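# Hang the blue mug on the mug tree

## Task

Get the blue mug hanging from one of the mug tree's branches by its handle, with the mug clear of the tree's base, and have it stay that way after the robot lets go.

## Robot and tools

Robot: two arms, left_arm (on the +y side, with a left hand) and right_arm (on the -y side, with a right hand). Each hand has five fingers. Calibrated base positions in the scene frame: left_arm (-0.022, +0.329, +0.016) m, right_arm (+0.049, -0.320, +0.003) m, each turned slightly about z. A camera stand sits behind the arms. A loose object may occasionally get a brief shove from outside.

Frames: the scene frame has its origin at table height midway between the nominal bases, +z up, +x out over the table, +y toward left_arm. Arm names are not image sides. Hand poses, targets and offsets for each arm use that arm's own base frame and axes. Rotations turn about the current Hand target position.

Hand point: a point fixed to the palm, 0.15 m out from the wrist face along the fingers and 0.05 m in front of the palm. Its +z runs along the straight fingers, +y out of the palm, +x across the palm away from the thumb on the right hand (toward the thumb on the left hand). Straight fingers extend about 0.06-0.07 m past it, their centre lines 0.06 m behind it (-y). A wrist bracket on the little-finger side can strike things. With the thumb turned in front of the palm, the hand can enclose objects about 0.035-0.065 m thick, or a handle down to about 0.025 m.

Row layout (used by execute_actions and move): one list of 28 numbers for both arms, each in [-1, 1]. Numbers 1-6: left_arm dx, dy, dz, rx, ry, rz. 7-14: left hand thumb_turn, thumb_bend, index, middle, ring, little, force_limit, speed. 15-20: right_arm dx..rz. 21-28: right hand, same eight. The pose numbers are offsets, not poses: counted from that arm's Hand target at the start of the action (or move), in base axes, where 1.0 = 0.6 m or 180 degrees; rx, ry, rz form a single rotation vector. Every row of an action counts from that same start, and repeating an offset moves further. All six zeros re-commands the current Hand target. Hand motor numbers are absolute targets: -1 open/straight, +1 closed (thumb_turn +1 = thumb opposite the fingers). force_limit maps -1..+1 to about 0..10 N at the fingertip (0..15 N for the two thumb motors); speed rises from nearly 0 at -1 to full at +0.48 and above. For a soft grip close at speed -0.94 or less. There is no 'no change' value: to keep a hand as it is, resend its last executed eight numbers (before any were sent, use hand_measured plus hand_force_limit and hand_speed). Resending keeps a grip.

execute_actions: actions = list of actions; each action is a table of up to 15 rows, one row per 1/30 s step, a short table repeating its last row. cameras: list of names, ["all"], or []; images come by default only when actions is empty.

move: target = one 28-number row or a list of up to 15 rows, every row an offset from the same starting Hand targets. Paths are straight, end together, last 0.5-10 s, and do not avoid obstacles or the other arm. speed: m/s per path, 0.002 to 4.3, default 0.25 (turning up to twice that in rad/s), one value or one per target. blend: metres of corner rounding per target; 0 stops at each. blocking=false returns after about 0.5 s while motion continues. The result adds a 'move:' line: done, off_target, moving, held, fault, plus limits (paced = pose clipped, held = steps withheld).

wait: seconds 0-10, arms hold their last command. stop: brakes a running move. zoom_image: camera (cam_high, cam_low, cam_left_wrist, cam_right_wrist) and region [x0, y0, x1, y1] in pixels, at most 504x504, from the newest images. show_instructions: shows reference pages. finished_scene: scene number; irreversible, and the mug must stay hung without the robot.

Results: end_effector_position (m) and end_effector_quat_wxyz in each arm's base frame, Hand target (base for next offsets), joint positions/velocities/torques, motor temperatures, and per hand hand_measured, hand_stopped_by (moving, target, force, stalled, fault), hand_load_n (positive when pushed open), in the motor order above. A lost grip shows as load near 0. Hands often rest 1-3 cm (up to 5 cm) short of the command, usually low; the next action re-asks for it, or send the missing distance. Orientation commands are clipped to 40 degrees from the measured one per step.

Avoid: dropping the mug or releasing it while moving, fast contacts, pressing hard into the table or tree, knocking anything out of the work area, arms touching or a hand gripping the other hand, excessive finger loads, and paths passing near an arm's own base (go around). Stretched or stalled arms heat motors; at 100 C an arm goes limp for 30-60 s. To end a push, command back past the hand point.

Each tool is called after ">>>" as a command line: name --argument value for each argument, lists and objects as JSON in quotes; but a table of rows of numbers goes row by row, as --pt "numbers of a row", without its own name.

Reference images:

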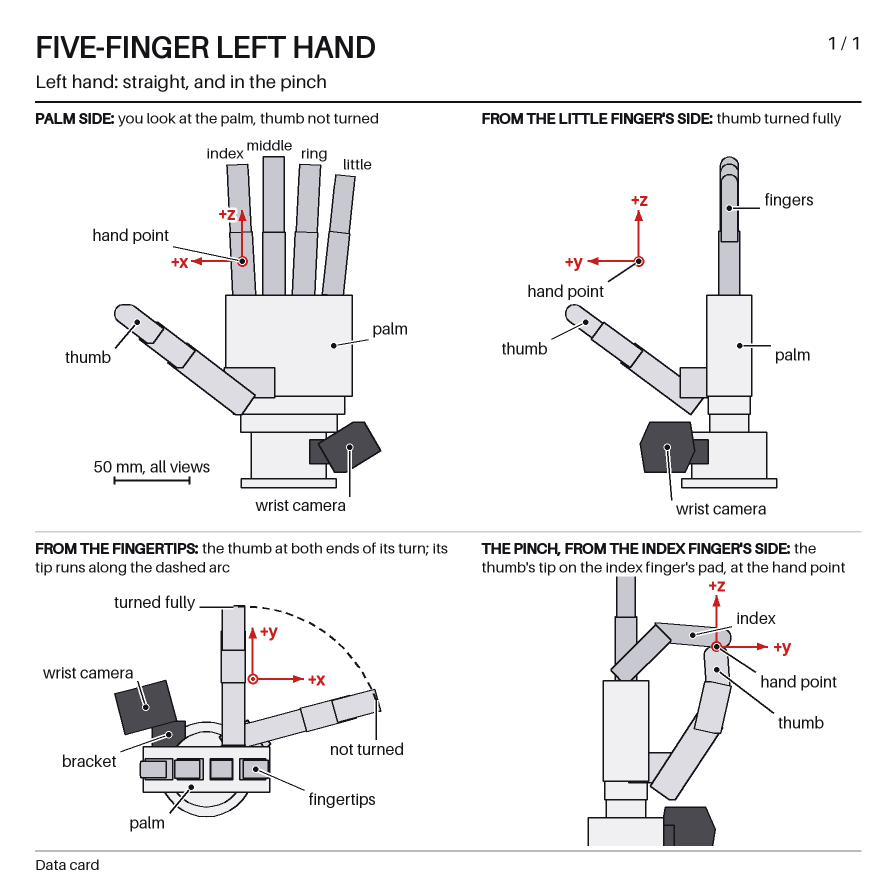

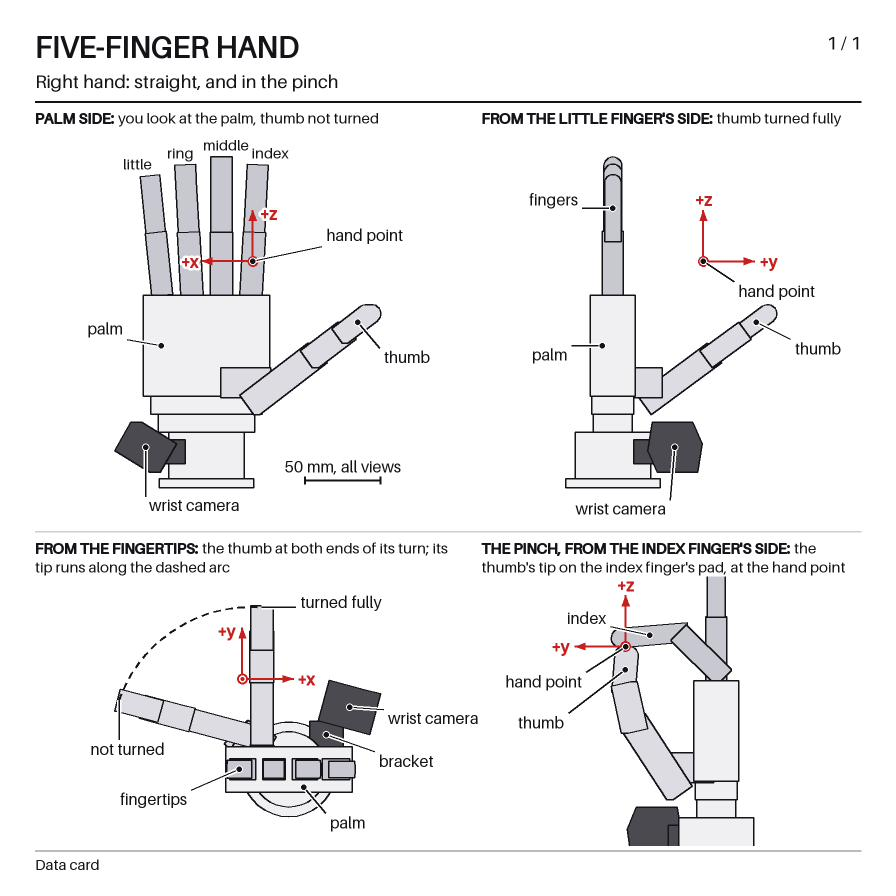

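## Session

>>> execute_actions --actions '[]'

Scene clock: 0.00 s.
left_arm: end_effector_position=(+0.1413, +0.1567, +0.2122) hand_measured=(-1.000, -1.000, -1.000, -1.000, -1.000, -1.000) hand_load_n=(+0.0, +0.0, +0.0, +0.0, +0.0, +0.0) hand_stopped_by=(target, target, target, target, target, target) hand_force_limit=0.00 hand_speed=-0.80 end_effector_quat_wxyz=(+0.136, -0.026, +0.964, +0.226) | right_arm: end_effector_position=(+0.5636, +0.6075, +0.2058) hand_measured=(-1.000, -1.000, -1.000, -1.000, -1.000, -1.000) hand_load_n=(+0.0, +0.0, +0.0, +0.0, +0.0, +0.0) hand_stopped_by=(target, target, target, target, target, target) hand_force_limit=0.00 hand_speed=-0.80 end_effector_quat_wxyz=(-0.657, +0.735, +0.082, +0.150)
Joint positions: left_arm=[0.129 0.52 0.662 -1.37 -0.42 1.719] | right_arm=[0.652 2.065 1.715 0.216 -0.801 -0.431]
Joint velocities: within noise
Joint torques (N m): no reading
Motor temperatures (°C): left_arm=[27 36 31 33 28 29] | right_arm=[30 32 30 29 26 34]
Heat: left arm: hottest shoulder 36 °C; right arm: hottest wrist roll 34 °C.
Hand target: left_arm +0.1466, +0.1574, +0.2247; +0.151, -0.029, +0.961, +0.228 | right_arm +0.5681, +0.6109, +0.2079; -0.659, +0.732, +0.084, +0.153

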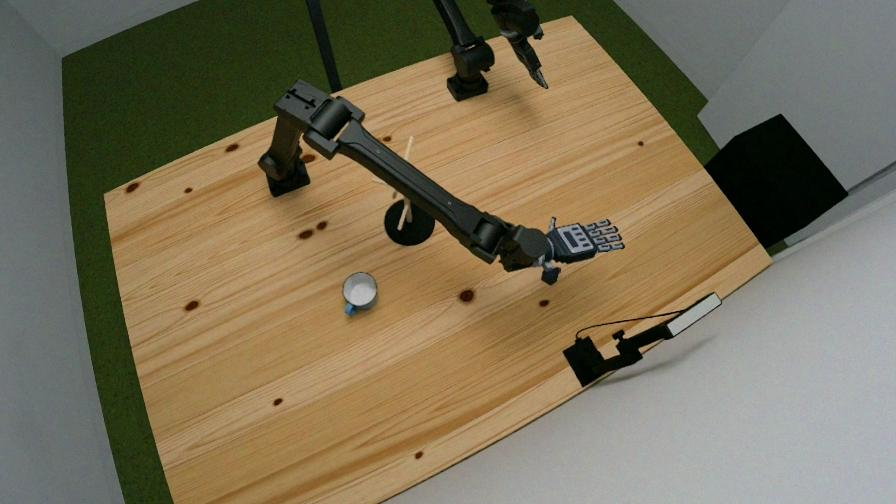

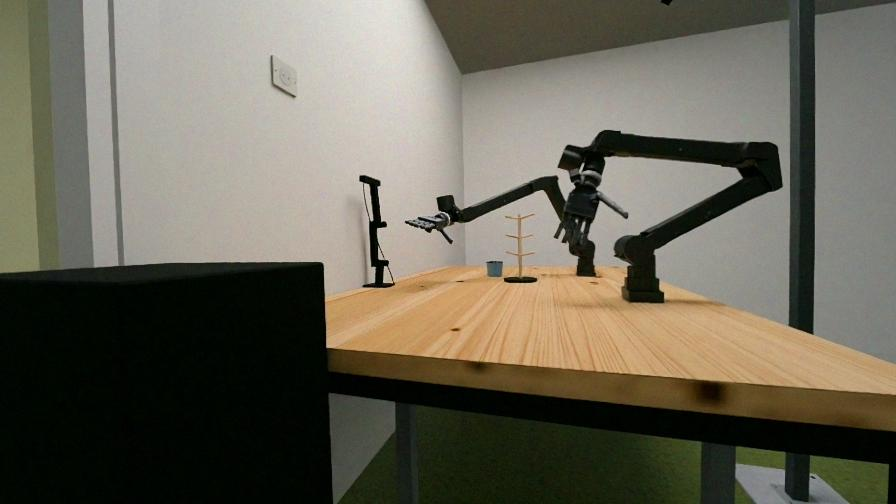

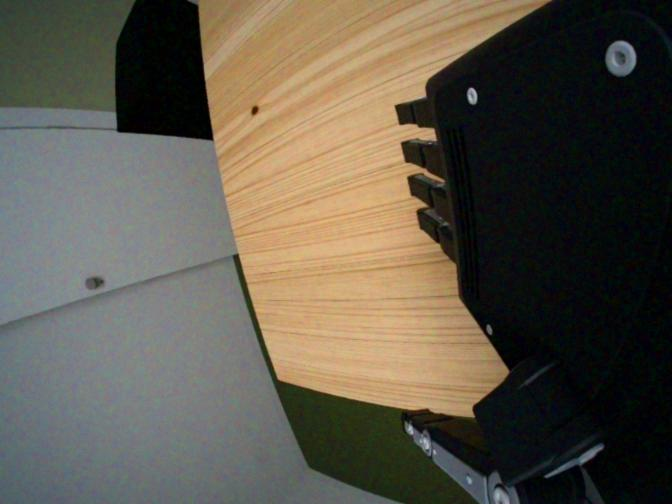

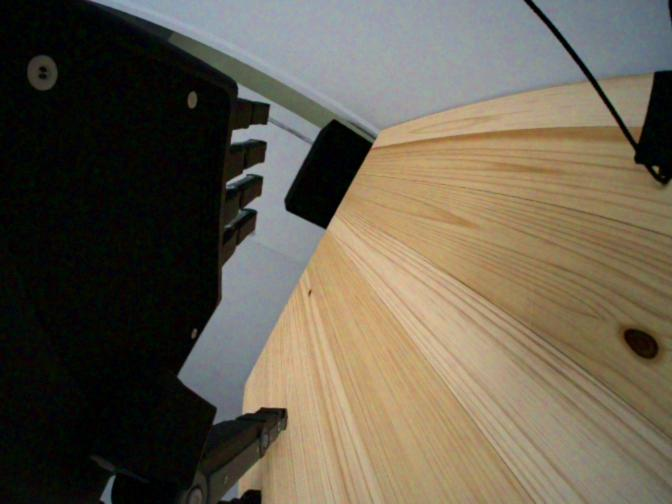

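>>> zoom_image --camera "cam_high" --region '[320, 120, 480, 340]'

>>> zoom_image --camera "cam_low" --region '[460, 190, 580, 300]'

Scaled by 2.291 from the camera's 896x504 image, which has a finer 1280x720 frame.

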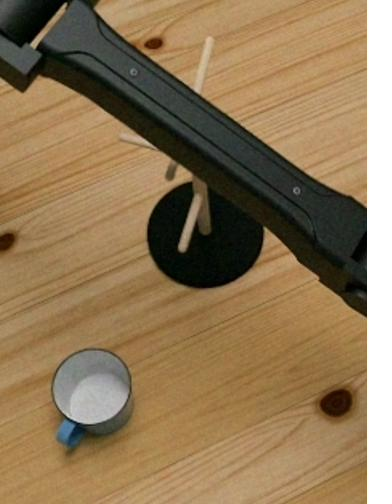

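Scaled by 4.200 from the camera's 896x504 image, which has a finer 1280x720 frame.

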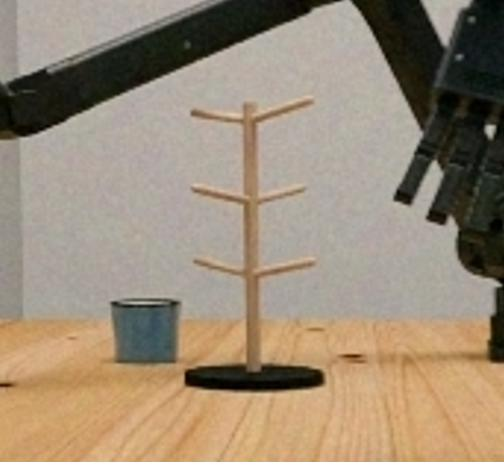

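>>> move --target '[0,0,0,0,0,0,-1,-1,-1,-1,-1,-1,0,-0.8,-0.3135,-0.818,0.1535,-0.2807,0.4504,-0.4526,-1,-1,-1,-1,-1,-1,0,-0.8]' --cameras '["all"]'

Scene clock: 36.97 s.
left_arm: end_effector_position=(+0.1413, +0.1567, +0.2122) hand_measured=(-1.000, -1.000, -1.000, -1.000, -1.000, -1.000) hand_load_n=(+0.0, +0.0, +0.0, +0.0, +0.0, +0.0) hand_stopped_by=(target, target, target, target, target, target) hand_force_limit=0.00 hand_speed=-0.80 end_effector_quat_wxyz=(+0.136, -0.026, +0.964, +0.226) | right_arm: end_effector_position=(+0.3732, +0.1232, +0.2867) hand_measured=(-1.000, -1.000, -1.000, -1.000, -1.000, -1.000) hand_load_n=(+0.0, +0.0, +0.0, +0.0, +0.0, +0.0) hand_stopped_by=(target, target, target, target, target, target) hand_force_limit=0.00 hand_speed=-0.80 end_effector_quat_wxyz=(-0.008, +0.715, -0.699, +0.000)
Joint positions: left_arm=[0.129 0.52 0.662 -1.37 -0.42 1.719] | right_arm=[0.21 1.495 1.605 -1.668 -0.008 0.188]
Joint torques (N m): left_arm=[1.96 3.25 11.15 0.85 -0.29 0.02] | right_arm=[-1.2 -12.4 9.43 -0.06 0.15 0.12]
Heat: left arm: hottest shoulder 36 °C; right arm: hottest shoulder 35 °C.
Hand target: left_arm +0.1466, +0.1574, +0.2247; +0.151, -0.029, +0.961, +0.228 | right_arm +0.3800, +0.1202, +0.3000; +0.001, +0.707, -0.707, +0.000
Off the commanded pose: left_arm 0.014 m, 2 deg | right_arm 0.015 m, 2 deg.
joint sent to its limit (right arm) — joint 4 (wrist pitch), lower limit. The joint targets are off in orientation, not in position.
move: off_target (left_arm, right_arm)

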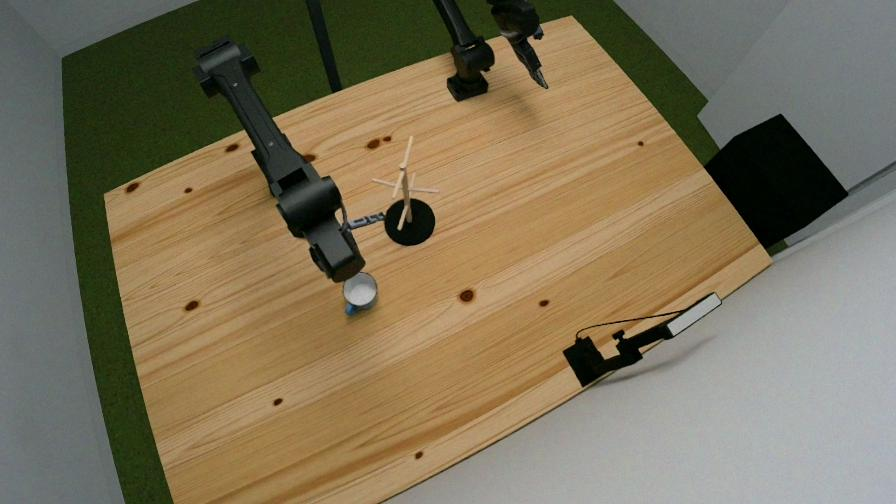

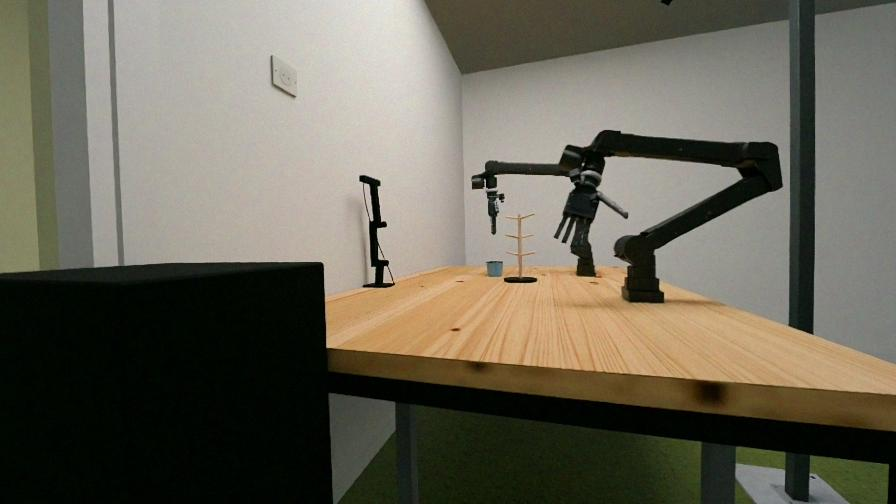

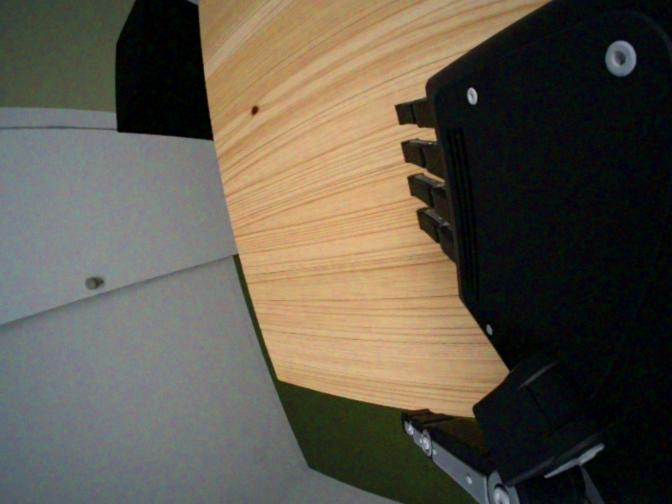

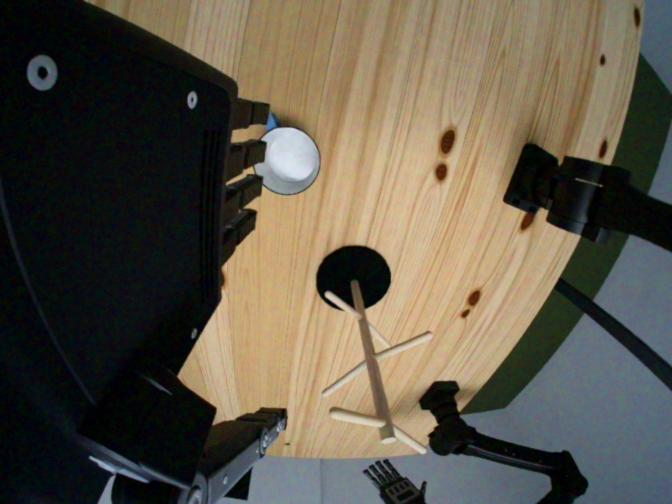

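>>> zoom_image --camera "cam_right_wrist" --region '[240, 90, 460, 470]'

>>> zoom_image --camera "cam_high" --region '[320, 120, 460, 330]'

>>> zoom_image --camera "cam_low" --region '[440, 190, 560, 300]'

Scaled by 1.326 from the camera's 672x504 image, which has a finer 960x720 frame.

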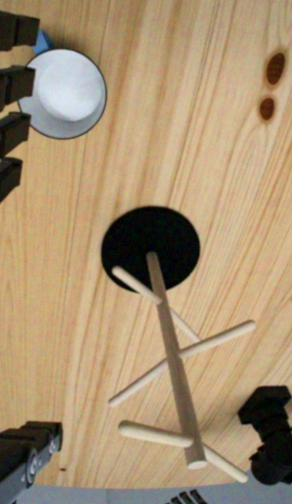

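Scaled by 2.400 from the camera's 896x504 image, which has a finer 1280x720 frame.

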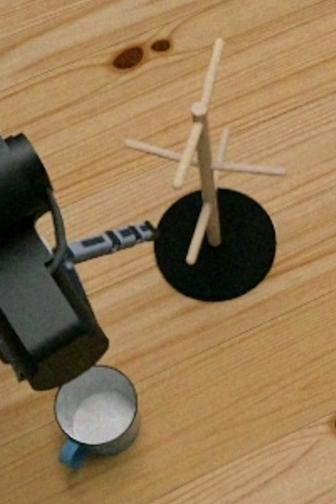

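Scaled by 4.200 from the camera's 896x504 image, which has a finer 1280x720 frame.

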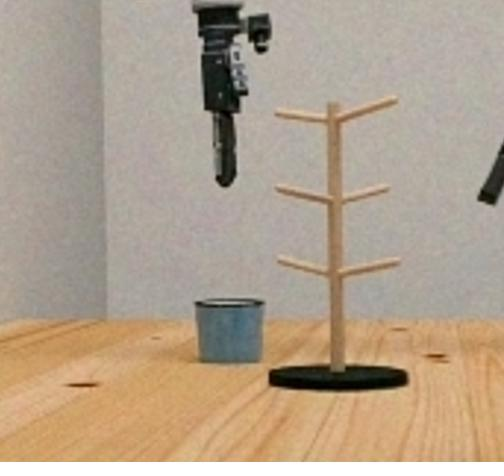

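>>> move --pt "0.7557 -0.5123 0.042 -0.190 -0.0386 0.4674 -1 -1 -1 -1 -1 -1 0 -0.8 0 0 0 0 0 0 -1 -1 -1 -1 -1 -1 0 -0.8" --pt "0.7557 -0.5123 -0.191 -0.190 -0.0386 0.4674 -1 -1 -1 -1 -1 -1 0 -0.8 0 0 0 0 0 0 -1 -1 -1 -1 -1 -1 0 -0.8" --cameras '["all"]'

Scene clock: 53.27 s.
left_arm: end_effector_position=(+0.5956, -0.1430, +0.1003) hand_measured=(-1.000, -1.000, -1.000, -1.000, -1.000, -1.000) hand_load_n=(+0.0, -0.5, +0.0, +0.0, +0.0, +0.0) hand_stopped_by=(target, target, target, target, target, target) hand_force_limit=0.00 hand_speed=-0.80 end_effector_quat_wxyz=(+0.010, +0.709, -0.705, -0.012) | right_arm: end_effector_position=(+0.3733, +0.1232, +0.2867) hand_measured=(-1.000, -1.000, -1.000, -1.000, -1.000, -1.000) hand_load_n=(+0.0, +0.0, +0.0, +0.0, +0.0, +0.0) hand_stopped_by=(target, target, target, target, target, target) hand_force_limit=0.00 hand_speed=-0.80 end_effector_quat_wxyz=(-0.008, +0.715, -0.699, +0.000)
Joint positions: left_arm=[-0.168 2.177 2.082 -1.507 0.003 -0.172] | right_arm=[0.21 1.495 1.605 -1.668 -0.008 0.189]
Joint torques (N m): left_arm=[0.26 -21.42 8.85 0.5 0.03 -0.13] | right_arm=[-1.03 -12.28 9.46 -0.09 0.15 0.12]
Motor temperatures (°C): left_arm=[27 36 35 33 28 29] | right_arm=[30 35 36 28 26 33]
Heat: left arm: hottest shoulder 36 °C; right arm: hottest elbow 36 °C.
Hand target: left_arm +0.5999, -0.1503, +0.1100; +0.000, +0.707, -0.707, +0.000 | right_arm +0.3800, +0.1202, +0.3000; +0.001, +0.707, -0.707, +0.000
Off the commanded pose: left_arm 0.013 m, 2 deg | right_arm 0.015 m, 2 deg.
joint sent to its limit (right arm) — joint 4 (wrist pitch), lower limit. The joint targets are off in orientation, not in position.
move: off_target (left_arm, right_arm)

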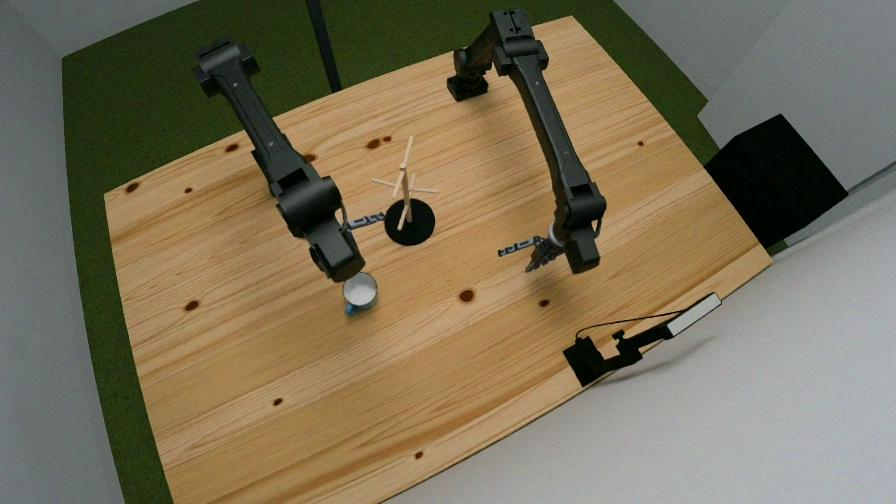

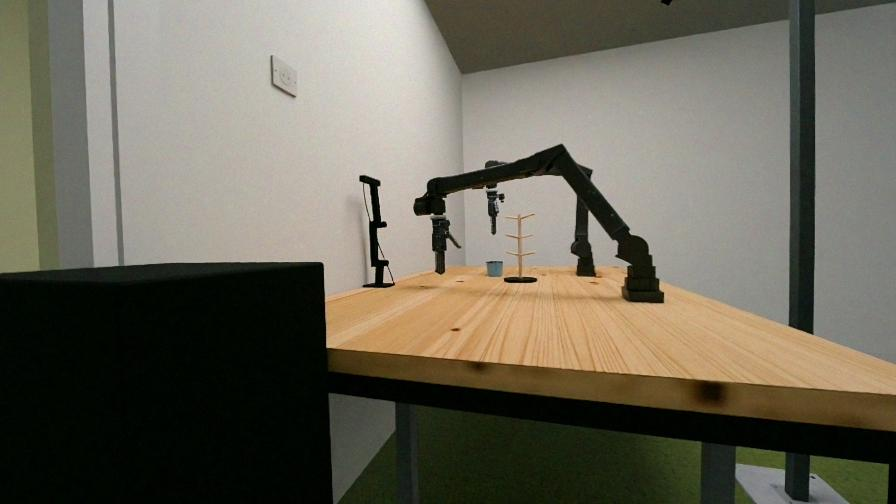

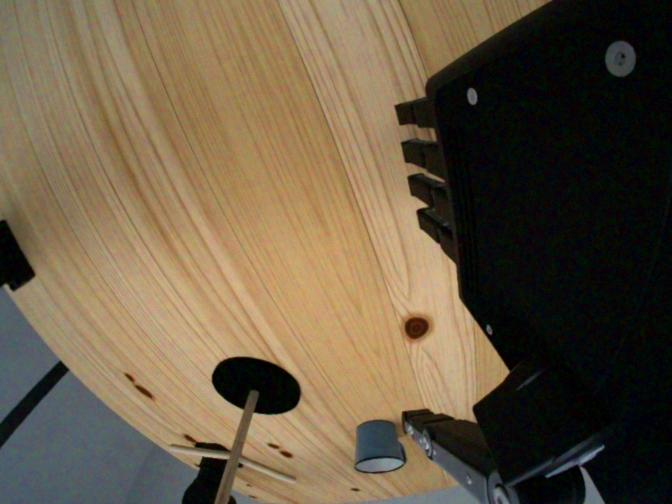

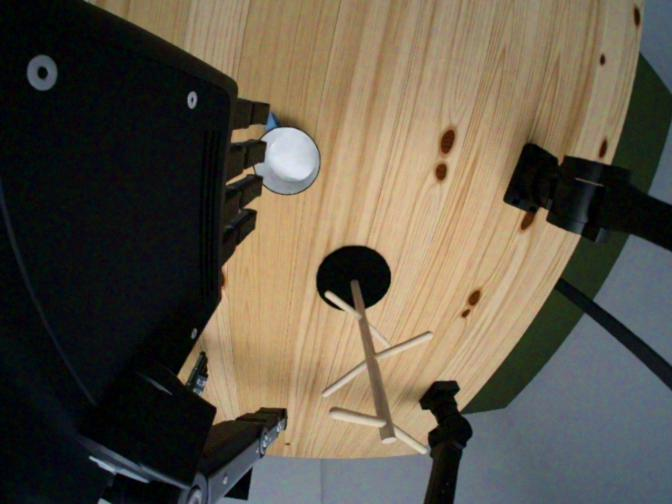

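>>> zoom_image --camera "cam_left_wrist" --region '[150, 300, 450, 504]'

Scaled by 1.680 from the camera's 672x504 image, which has a finer 960x720 frame.

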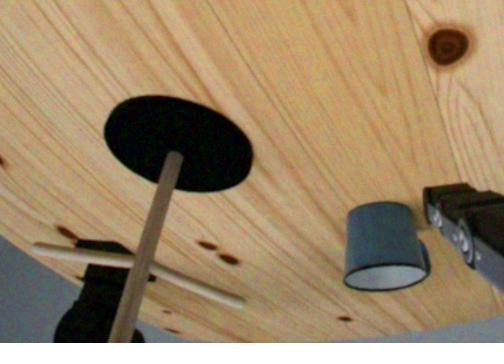

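>>> move --target '[0,0,0.433,0,0,0,-1,-1,-1,-1,-1,-1,0,-0.8,0.0827,-0.0473,-0.1333,-0.3158,-0.4771,0.4771,1,-1,-1,-1,-1,-1,0,-0.3]' --cameras '["all"]'

Scene clock: 130.47 s.
left_arm: end_effector_position=(+0.5990, -0.1498, +0.3365) hand_measured=(-1.000, -1.000, -1.000, -1.000, -1.000, -1.000) hand_load_n=(+0.0, -0.5, +0.0, +0.0, +0.0, +0.0) hand_stopped_by=(target, target, target, target, target, target) hand_force_limit=0.00 hand_speed=-0.80 end_effector_quat_wxyz=(-0.075, +0.706, -0.691, +0.133) | right_arm: end_effector_position=(+0.4280, +0.0987, +0.2250) hand_measured=(+1.000, -1.000, -1.000, -1.000, -1.000, -1.000) hand_load_n=(+0.5, +0.0, +0.0, -0.5, +0.0, +0.0) hand_stopped_by=(target, target, target, target, target, target) hand_force_limit=0.00 hand_speed=-0.30 end_effector_quat_wxyz=(-0.150, +0.691, +0.141, +0.693)
Joint positions: left_arm=[-0.168 1.991 2.419 -1.692 0.029 -0.194] | right_arm=[0.324 0.937 0.321 0.621 -0.09 -1.559]
Joint torques (N m): left_arm=[1.44 -20.31 12.75 0.65 0.31 -0.13] | right_arm=[-1.49 -1.14 6.6 2.5 -0.04 -0.15]
Motor temperatures (°C): left_arm=[27 41 35 32 28 28] | right_arm=[30 34 39 28 25 32]
Heat: left arm: hottest shoulder 41 °C; right arm: hottest elbow 39 °C.
Hand target: left_arm +0.6000, -0.1503, +0.3697; +0.000, +0.707, -0.707, +0.000 | right_arm +0.4296, +0.0918, +0.2201; -0.141, +0.693, +0.141, +0.693
Off the commanded pose: left_arm 0.033 m, 18 deg | right_arm 0.009 m, 1 deg.
joint sent to its limit (left arm) — joint 4 (wrist pitch), lower limit. The joint targets are off in orientation, not in position.
move: off_target (left_arm)

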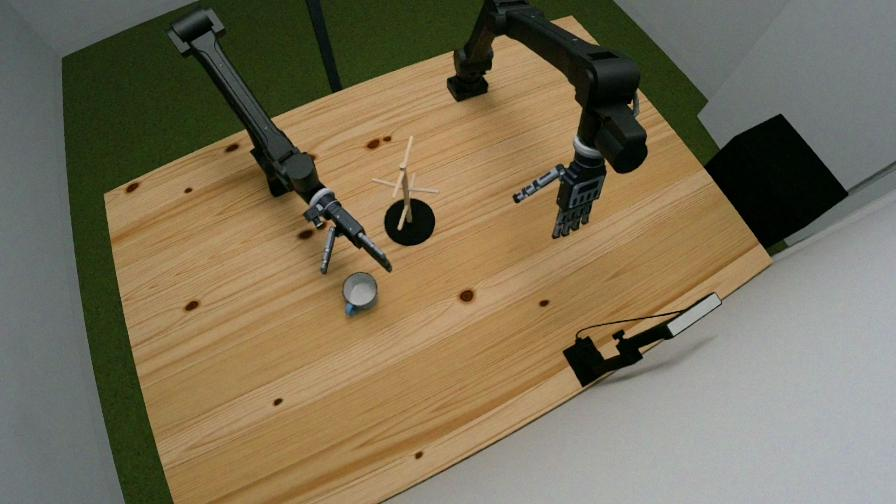

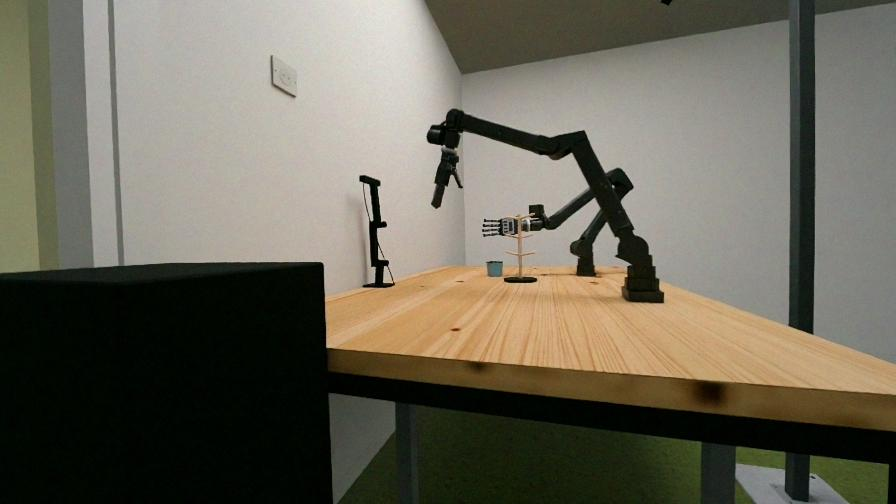

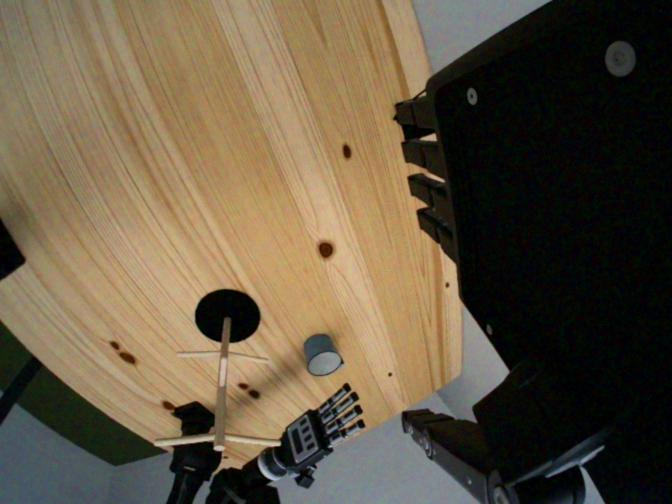

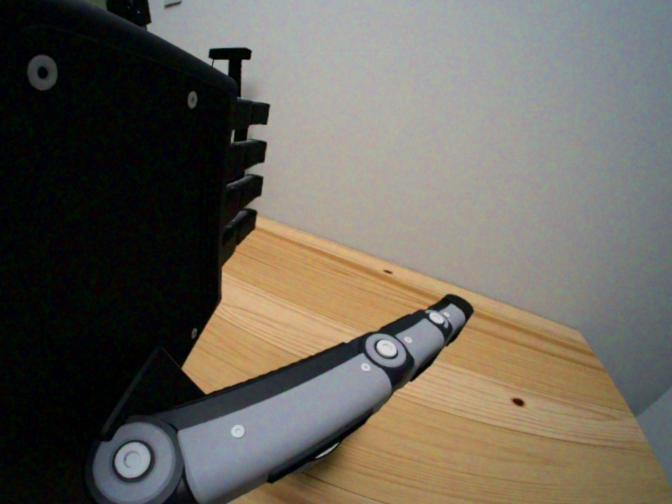

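>>> move --target '[0,-0.167,-0.083,0,0,0,-1,-1,-1,-1,-1,-1,0,-0.8,-0.0437,-0.0063,-0.15,0,0,0,1,-1,-1,-1,-1,-1,0,-0.3]' --cameras '["all"]'

>>> zoom_image --camera "cam_high" --region '[260, 160, 460, 340]'

>>> zoom_image --camera "cam_left_wrist" --region '[150, 250, 450, 504]'

Scene clock: 139.97 s.
left_arm: end_effector_position=(+0.5950, -0.2463, +0.2965) hand_measured=(-1.000, -1.000, -1.000, -1.000, -1.000, -1.000) hand_load_n=(+0.0, +0.0, +0.0, +0.0, +0.0, +0.0) hand_stopped_by=(target, target, target, target, target, target) hand_force_limit=0.00 hand_speed=-0.80 end_effector_quat_wxyz=(-0.045, +0.710, -0.693, +0.116) | right_arm: end_effector_position=(+0.4053, +0.0883, +0.1335) hand_measured=(+1.000, -1.000, -1.000, -1.000, -1.000, -1.000) hand_load_n=(+0.0, +0.0, +0.0, +0.0, +0.0, +0.0) hand_stopped_by=(target, target, target, target, target, target) hand_force_limit=0.00 hand_speed=-0.30 end_effector_quat_wxyz=(-0.145, +0.692, +0.136, +0.694)
Joint positions: left_arm=[-0.309 2.079 2.45 -1.693 0.024 -0.335] | right_arm=[0.324 1.301 0.143 1.163 -0.076 -1.559]
Joint torques (N m): left_arm=[1.03 -19.31 12.62 0.47 0.3 -0.11] | right_arm=[0.15 -2.55 3.66 2.47 0.18 -0.16]
Heat: left arm: hottest shoulder 41 °C; right arm: hottest elbow 38 °C.
Hand target: left_arm +0.5999, -0.2503, +0.3201; +0.000, +0.707, -0.707, +0.000 | right_arm +0.4034, +0.0880, +0.1300; -0.141, +0.693, +0.141, +0.693
Off the commanded pose: left_arm 0.024 m, 14 deg | right_arm 0.004 m, 1 deg.
joint sent to its limit (left arm) — joint 4 (wrist pitch), lower limit. The joint targets are off in orientation, not in position.
move: off_target (left_arm)

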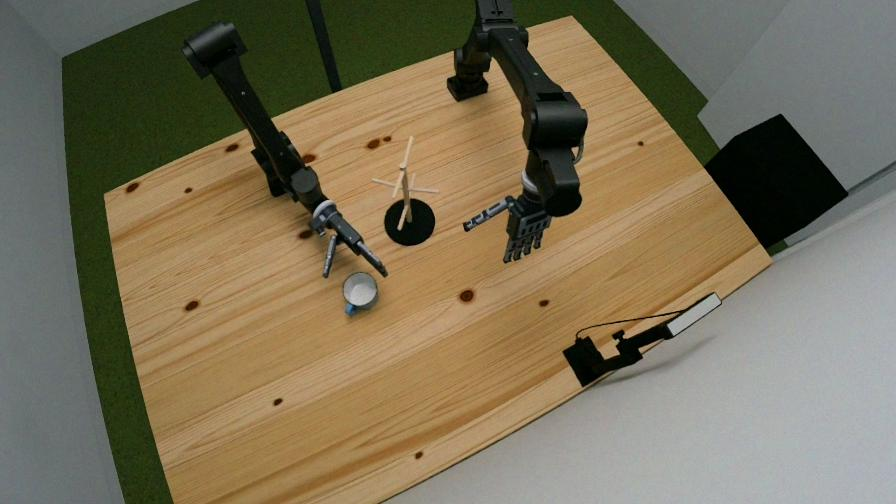

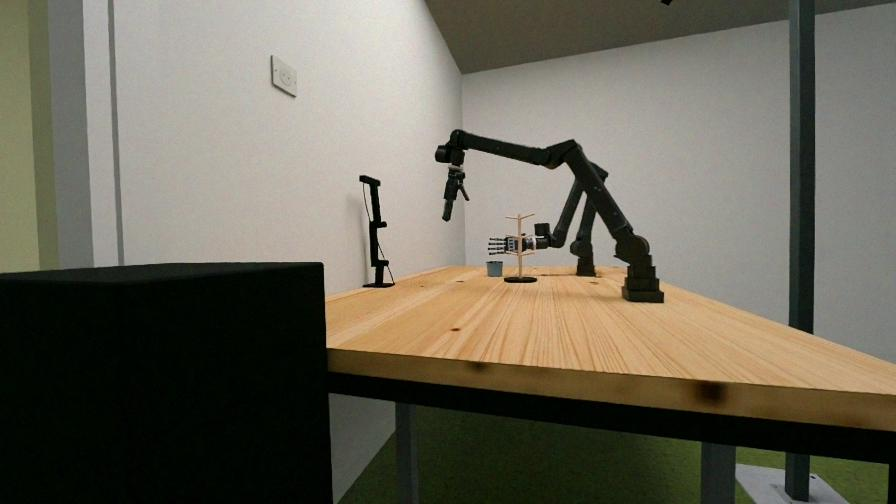

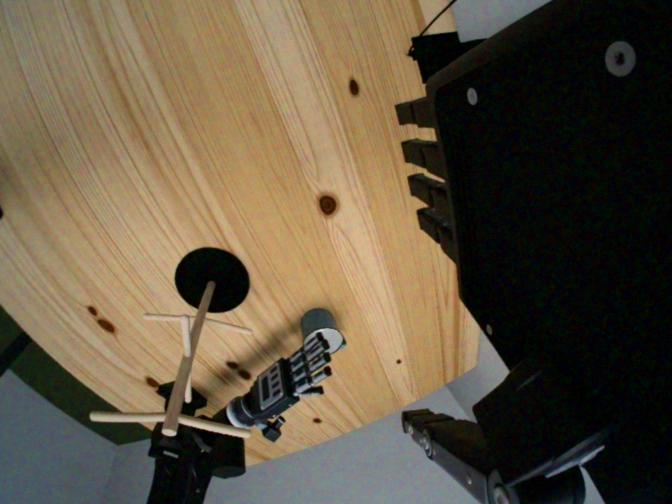

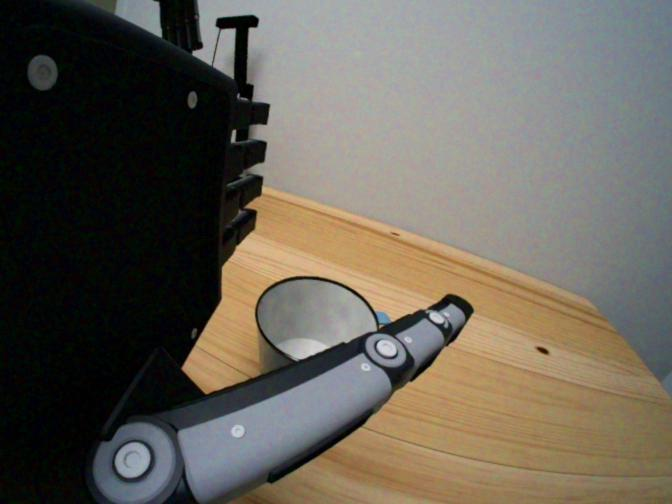

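Scaled by 2.520 from the camera's 896x504 image, which has a finer 1280x720 frame.

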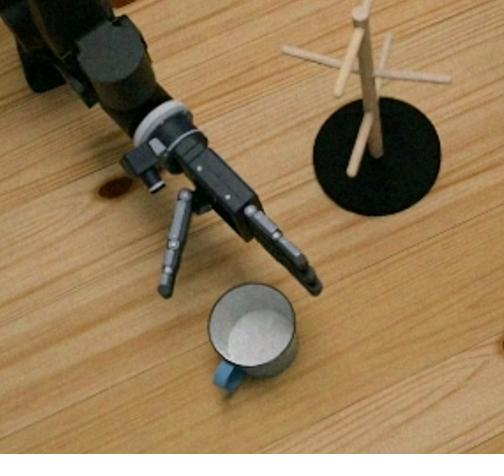

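Scaled by 1.680 from the camera's 672x504 image, which has a finer 960x720 frame.

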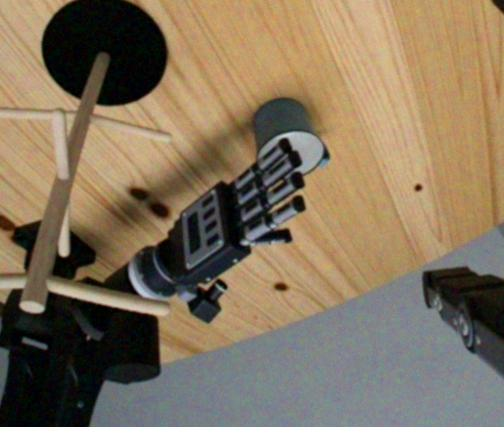

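>>> zoom_image --camera "cam_low" --region '[460, 200, 580, 300]'

>>> zoom_image --camera "cam_right_wrist" --region '[200, 230, 480, 430]'

Scaled by 4.200 from the camera's 896x504 image, which has a finer 1280x720 frame.

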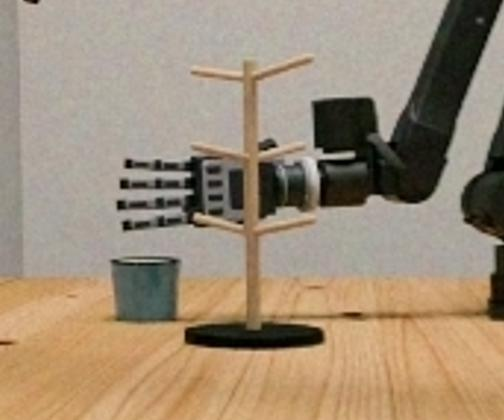

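Scaled by 1.800 from the camera's 672x504 image, which has a finer 960x720 frame.

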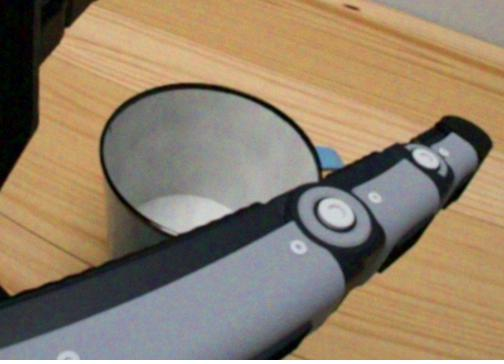

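>>> move --target '[0,0,0,0,0,0,-1,-1,-1,-1,-1,-1,0,-0.8,0,0,-0.083,0,0,0,1,-1,-1,-1,-1,-1,0,-0.3]' --speed 0.1 --cameras '["cam_high","cam_low","cam_right_wrist"]'

>>> zoom_image --camera "cam_high" --region '[280, 200, 440, 340]'

>>> zoom_image --camera "cam_low" --region '[460, 200, 580, 300]'

Scene clock: 150.93 s.
left_arm: end_effector_position=(+0.5950, -0.2465, +0.2965) hand_measured=(-1.000, -1.000, -1.000, -1.000, -1.000, -1.000) hand_load_n=(+0.0, +0.0, +0.0, +0.0, +0.0, +0.0) hand_stopped_by=(target, target, target, target, target, target) hand_force_limit=0.00 hand_speed=-0.80 end_effector_quat_wxyz=(-0.045, +0.710, -0.693, +0.116) | right_arm: end_effector_position=(+0.4039, +0.0877, +0.0823) hand_measured=(+1.000, -1.000, -1.000, -1.000, -1.000, -1.000) hand_load_n=(+0.0, +0.0, +0.0, +0.0, -0.5, +0.0) hand_stopped_by=(target, target, target, target, target, target) hand_force_limit=0.00 hand_speed=-0.30 end_effector_quat_wxyz=(-0.144, +0.695, +0.137, +0.691)
Joint positions: left_arm=[-0.309 2.079 2.45 -1.693 0.024 -0.336] | right_arm=[0.324 1.706 0.131 1.573 -0.076 -1.559]
Joint torques (N m): left_arm=[0.85 -19.96 12.71 0.53 0.28 -0.14] | right_arm=[0.26 -4.78 1.16 2.33 0.18 -0.15]
Heat: left arm: hottest shoulder 41 °C; right arm: hottest elbow 36 °C.
Hand target: left_arm +0.5999, -0.2503, +0.3201; +0.000, +0.707, -0.707, +0.000 | right_arm +0.4035, +0.0880, +0.0803; -0.141, +0.693, +0.140, +0.693
Off the commanded pose: left_arm 0.024 m, 14 deg | right_arm 0.002 m, 1 deg.
joint sent to its limit (left arm) — joint 4 (wrist pitch), lower limit. The joint targets are off in orientation, not in position.
joint sent to its limit (right arm) — joint 4 (wrist pitch), upper limit. The joint targets still meet the commanded pose.
move: off_target (left_arm)
Images, in order (width x height): cam_high 896x504, cam_low 896x504, cam_right_wrist 672x504.

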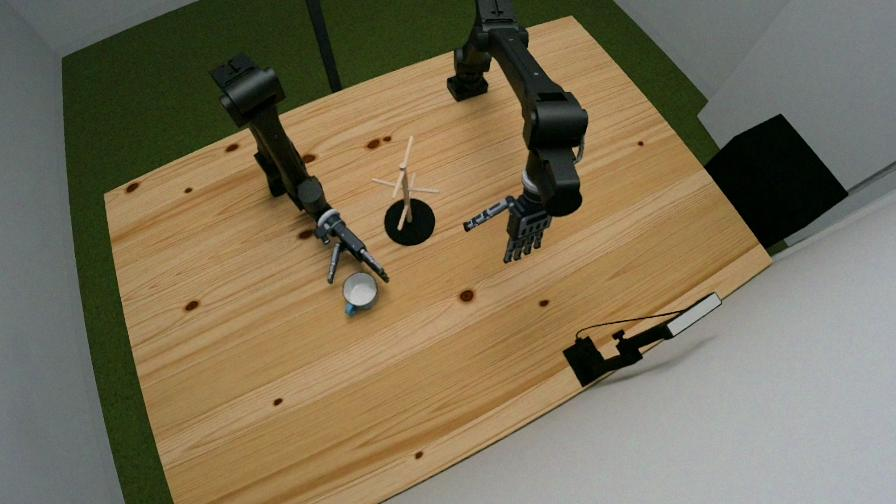

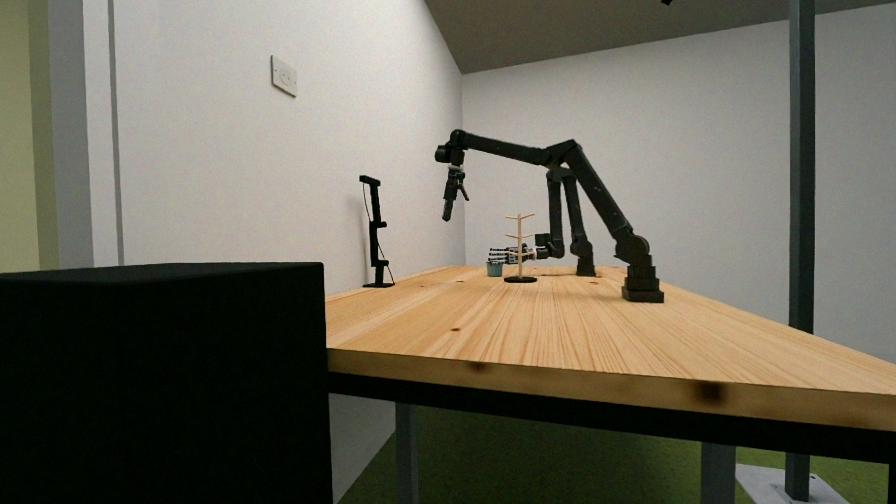

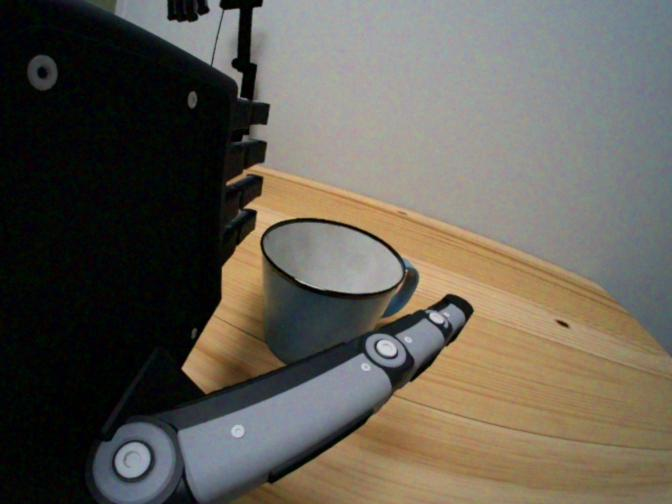

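Scaled by 3.150 from the camera's 896x504 image, which has a finer 1280x720 frame.

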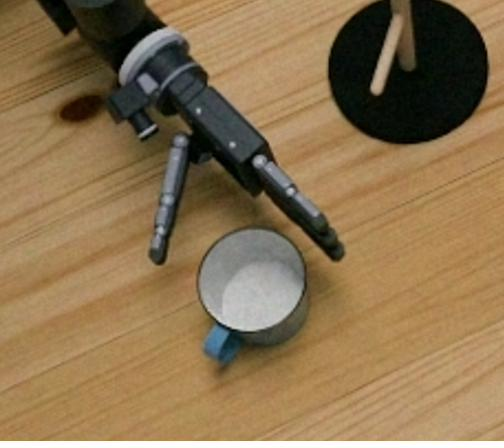

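Scaled by 4.200 from the camera's 896x504 image, which has a finer 1280x720 frame.

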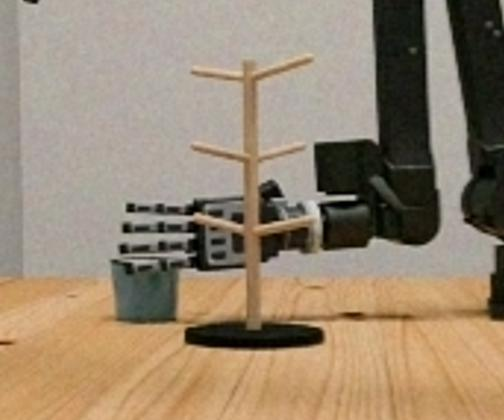

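>>> zoom_image --camera "cam_right_wrist" --region '[230, 190, 480, 400]'

Scaled by 2.016 from the camera's 672x504 image, which has a finer 960x720 frame.

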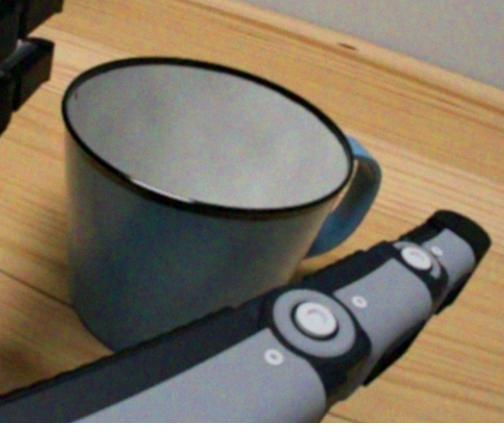

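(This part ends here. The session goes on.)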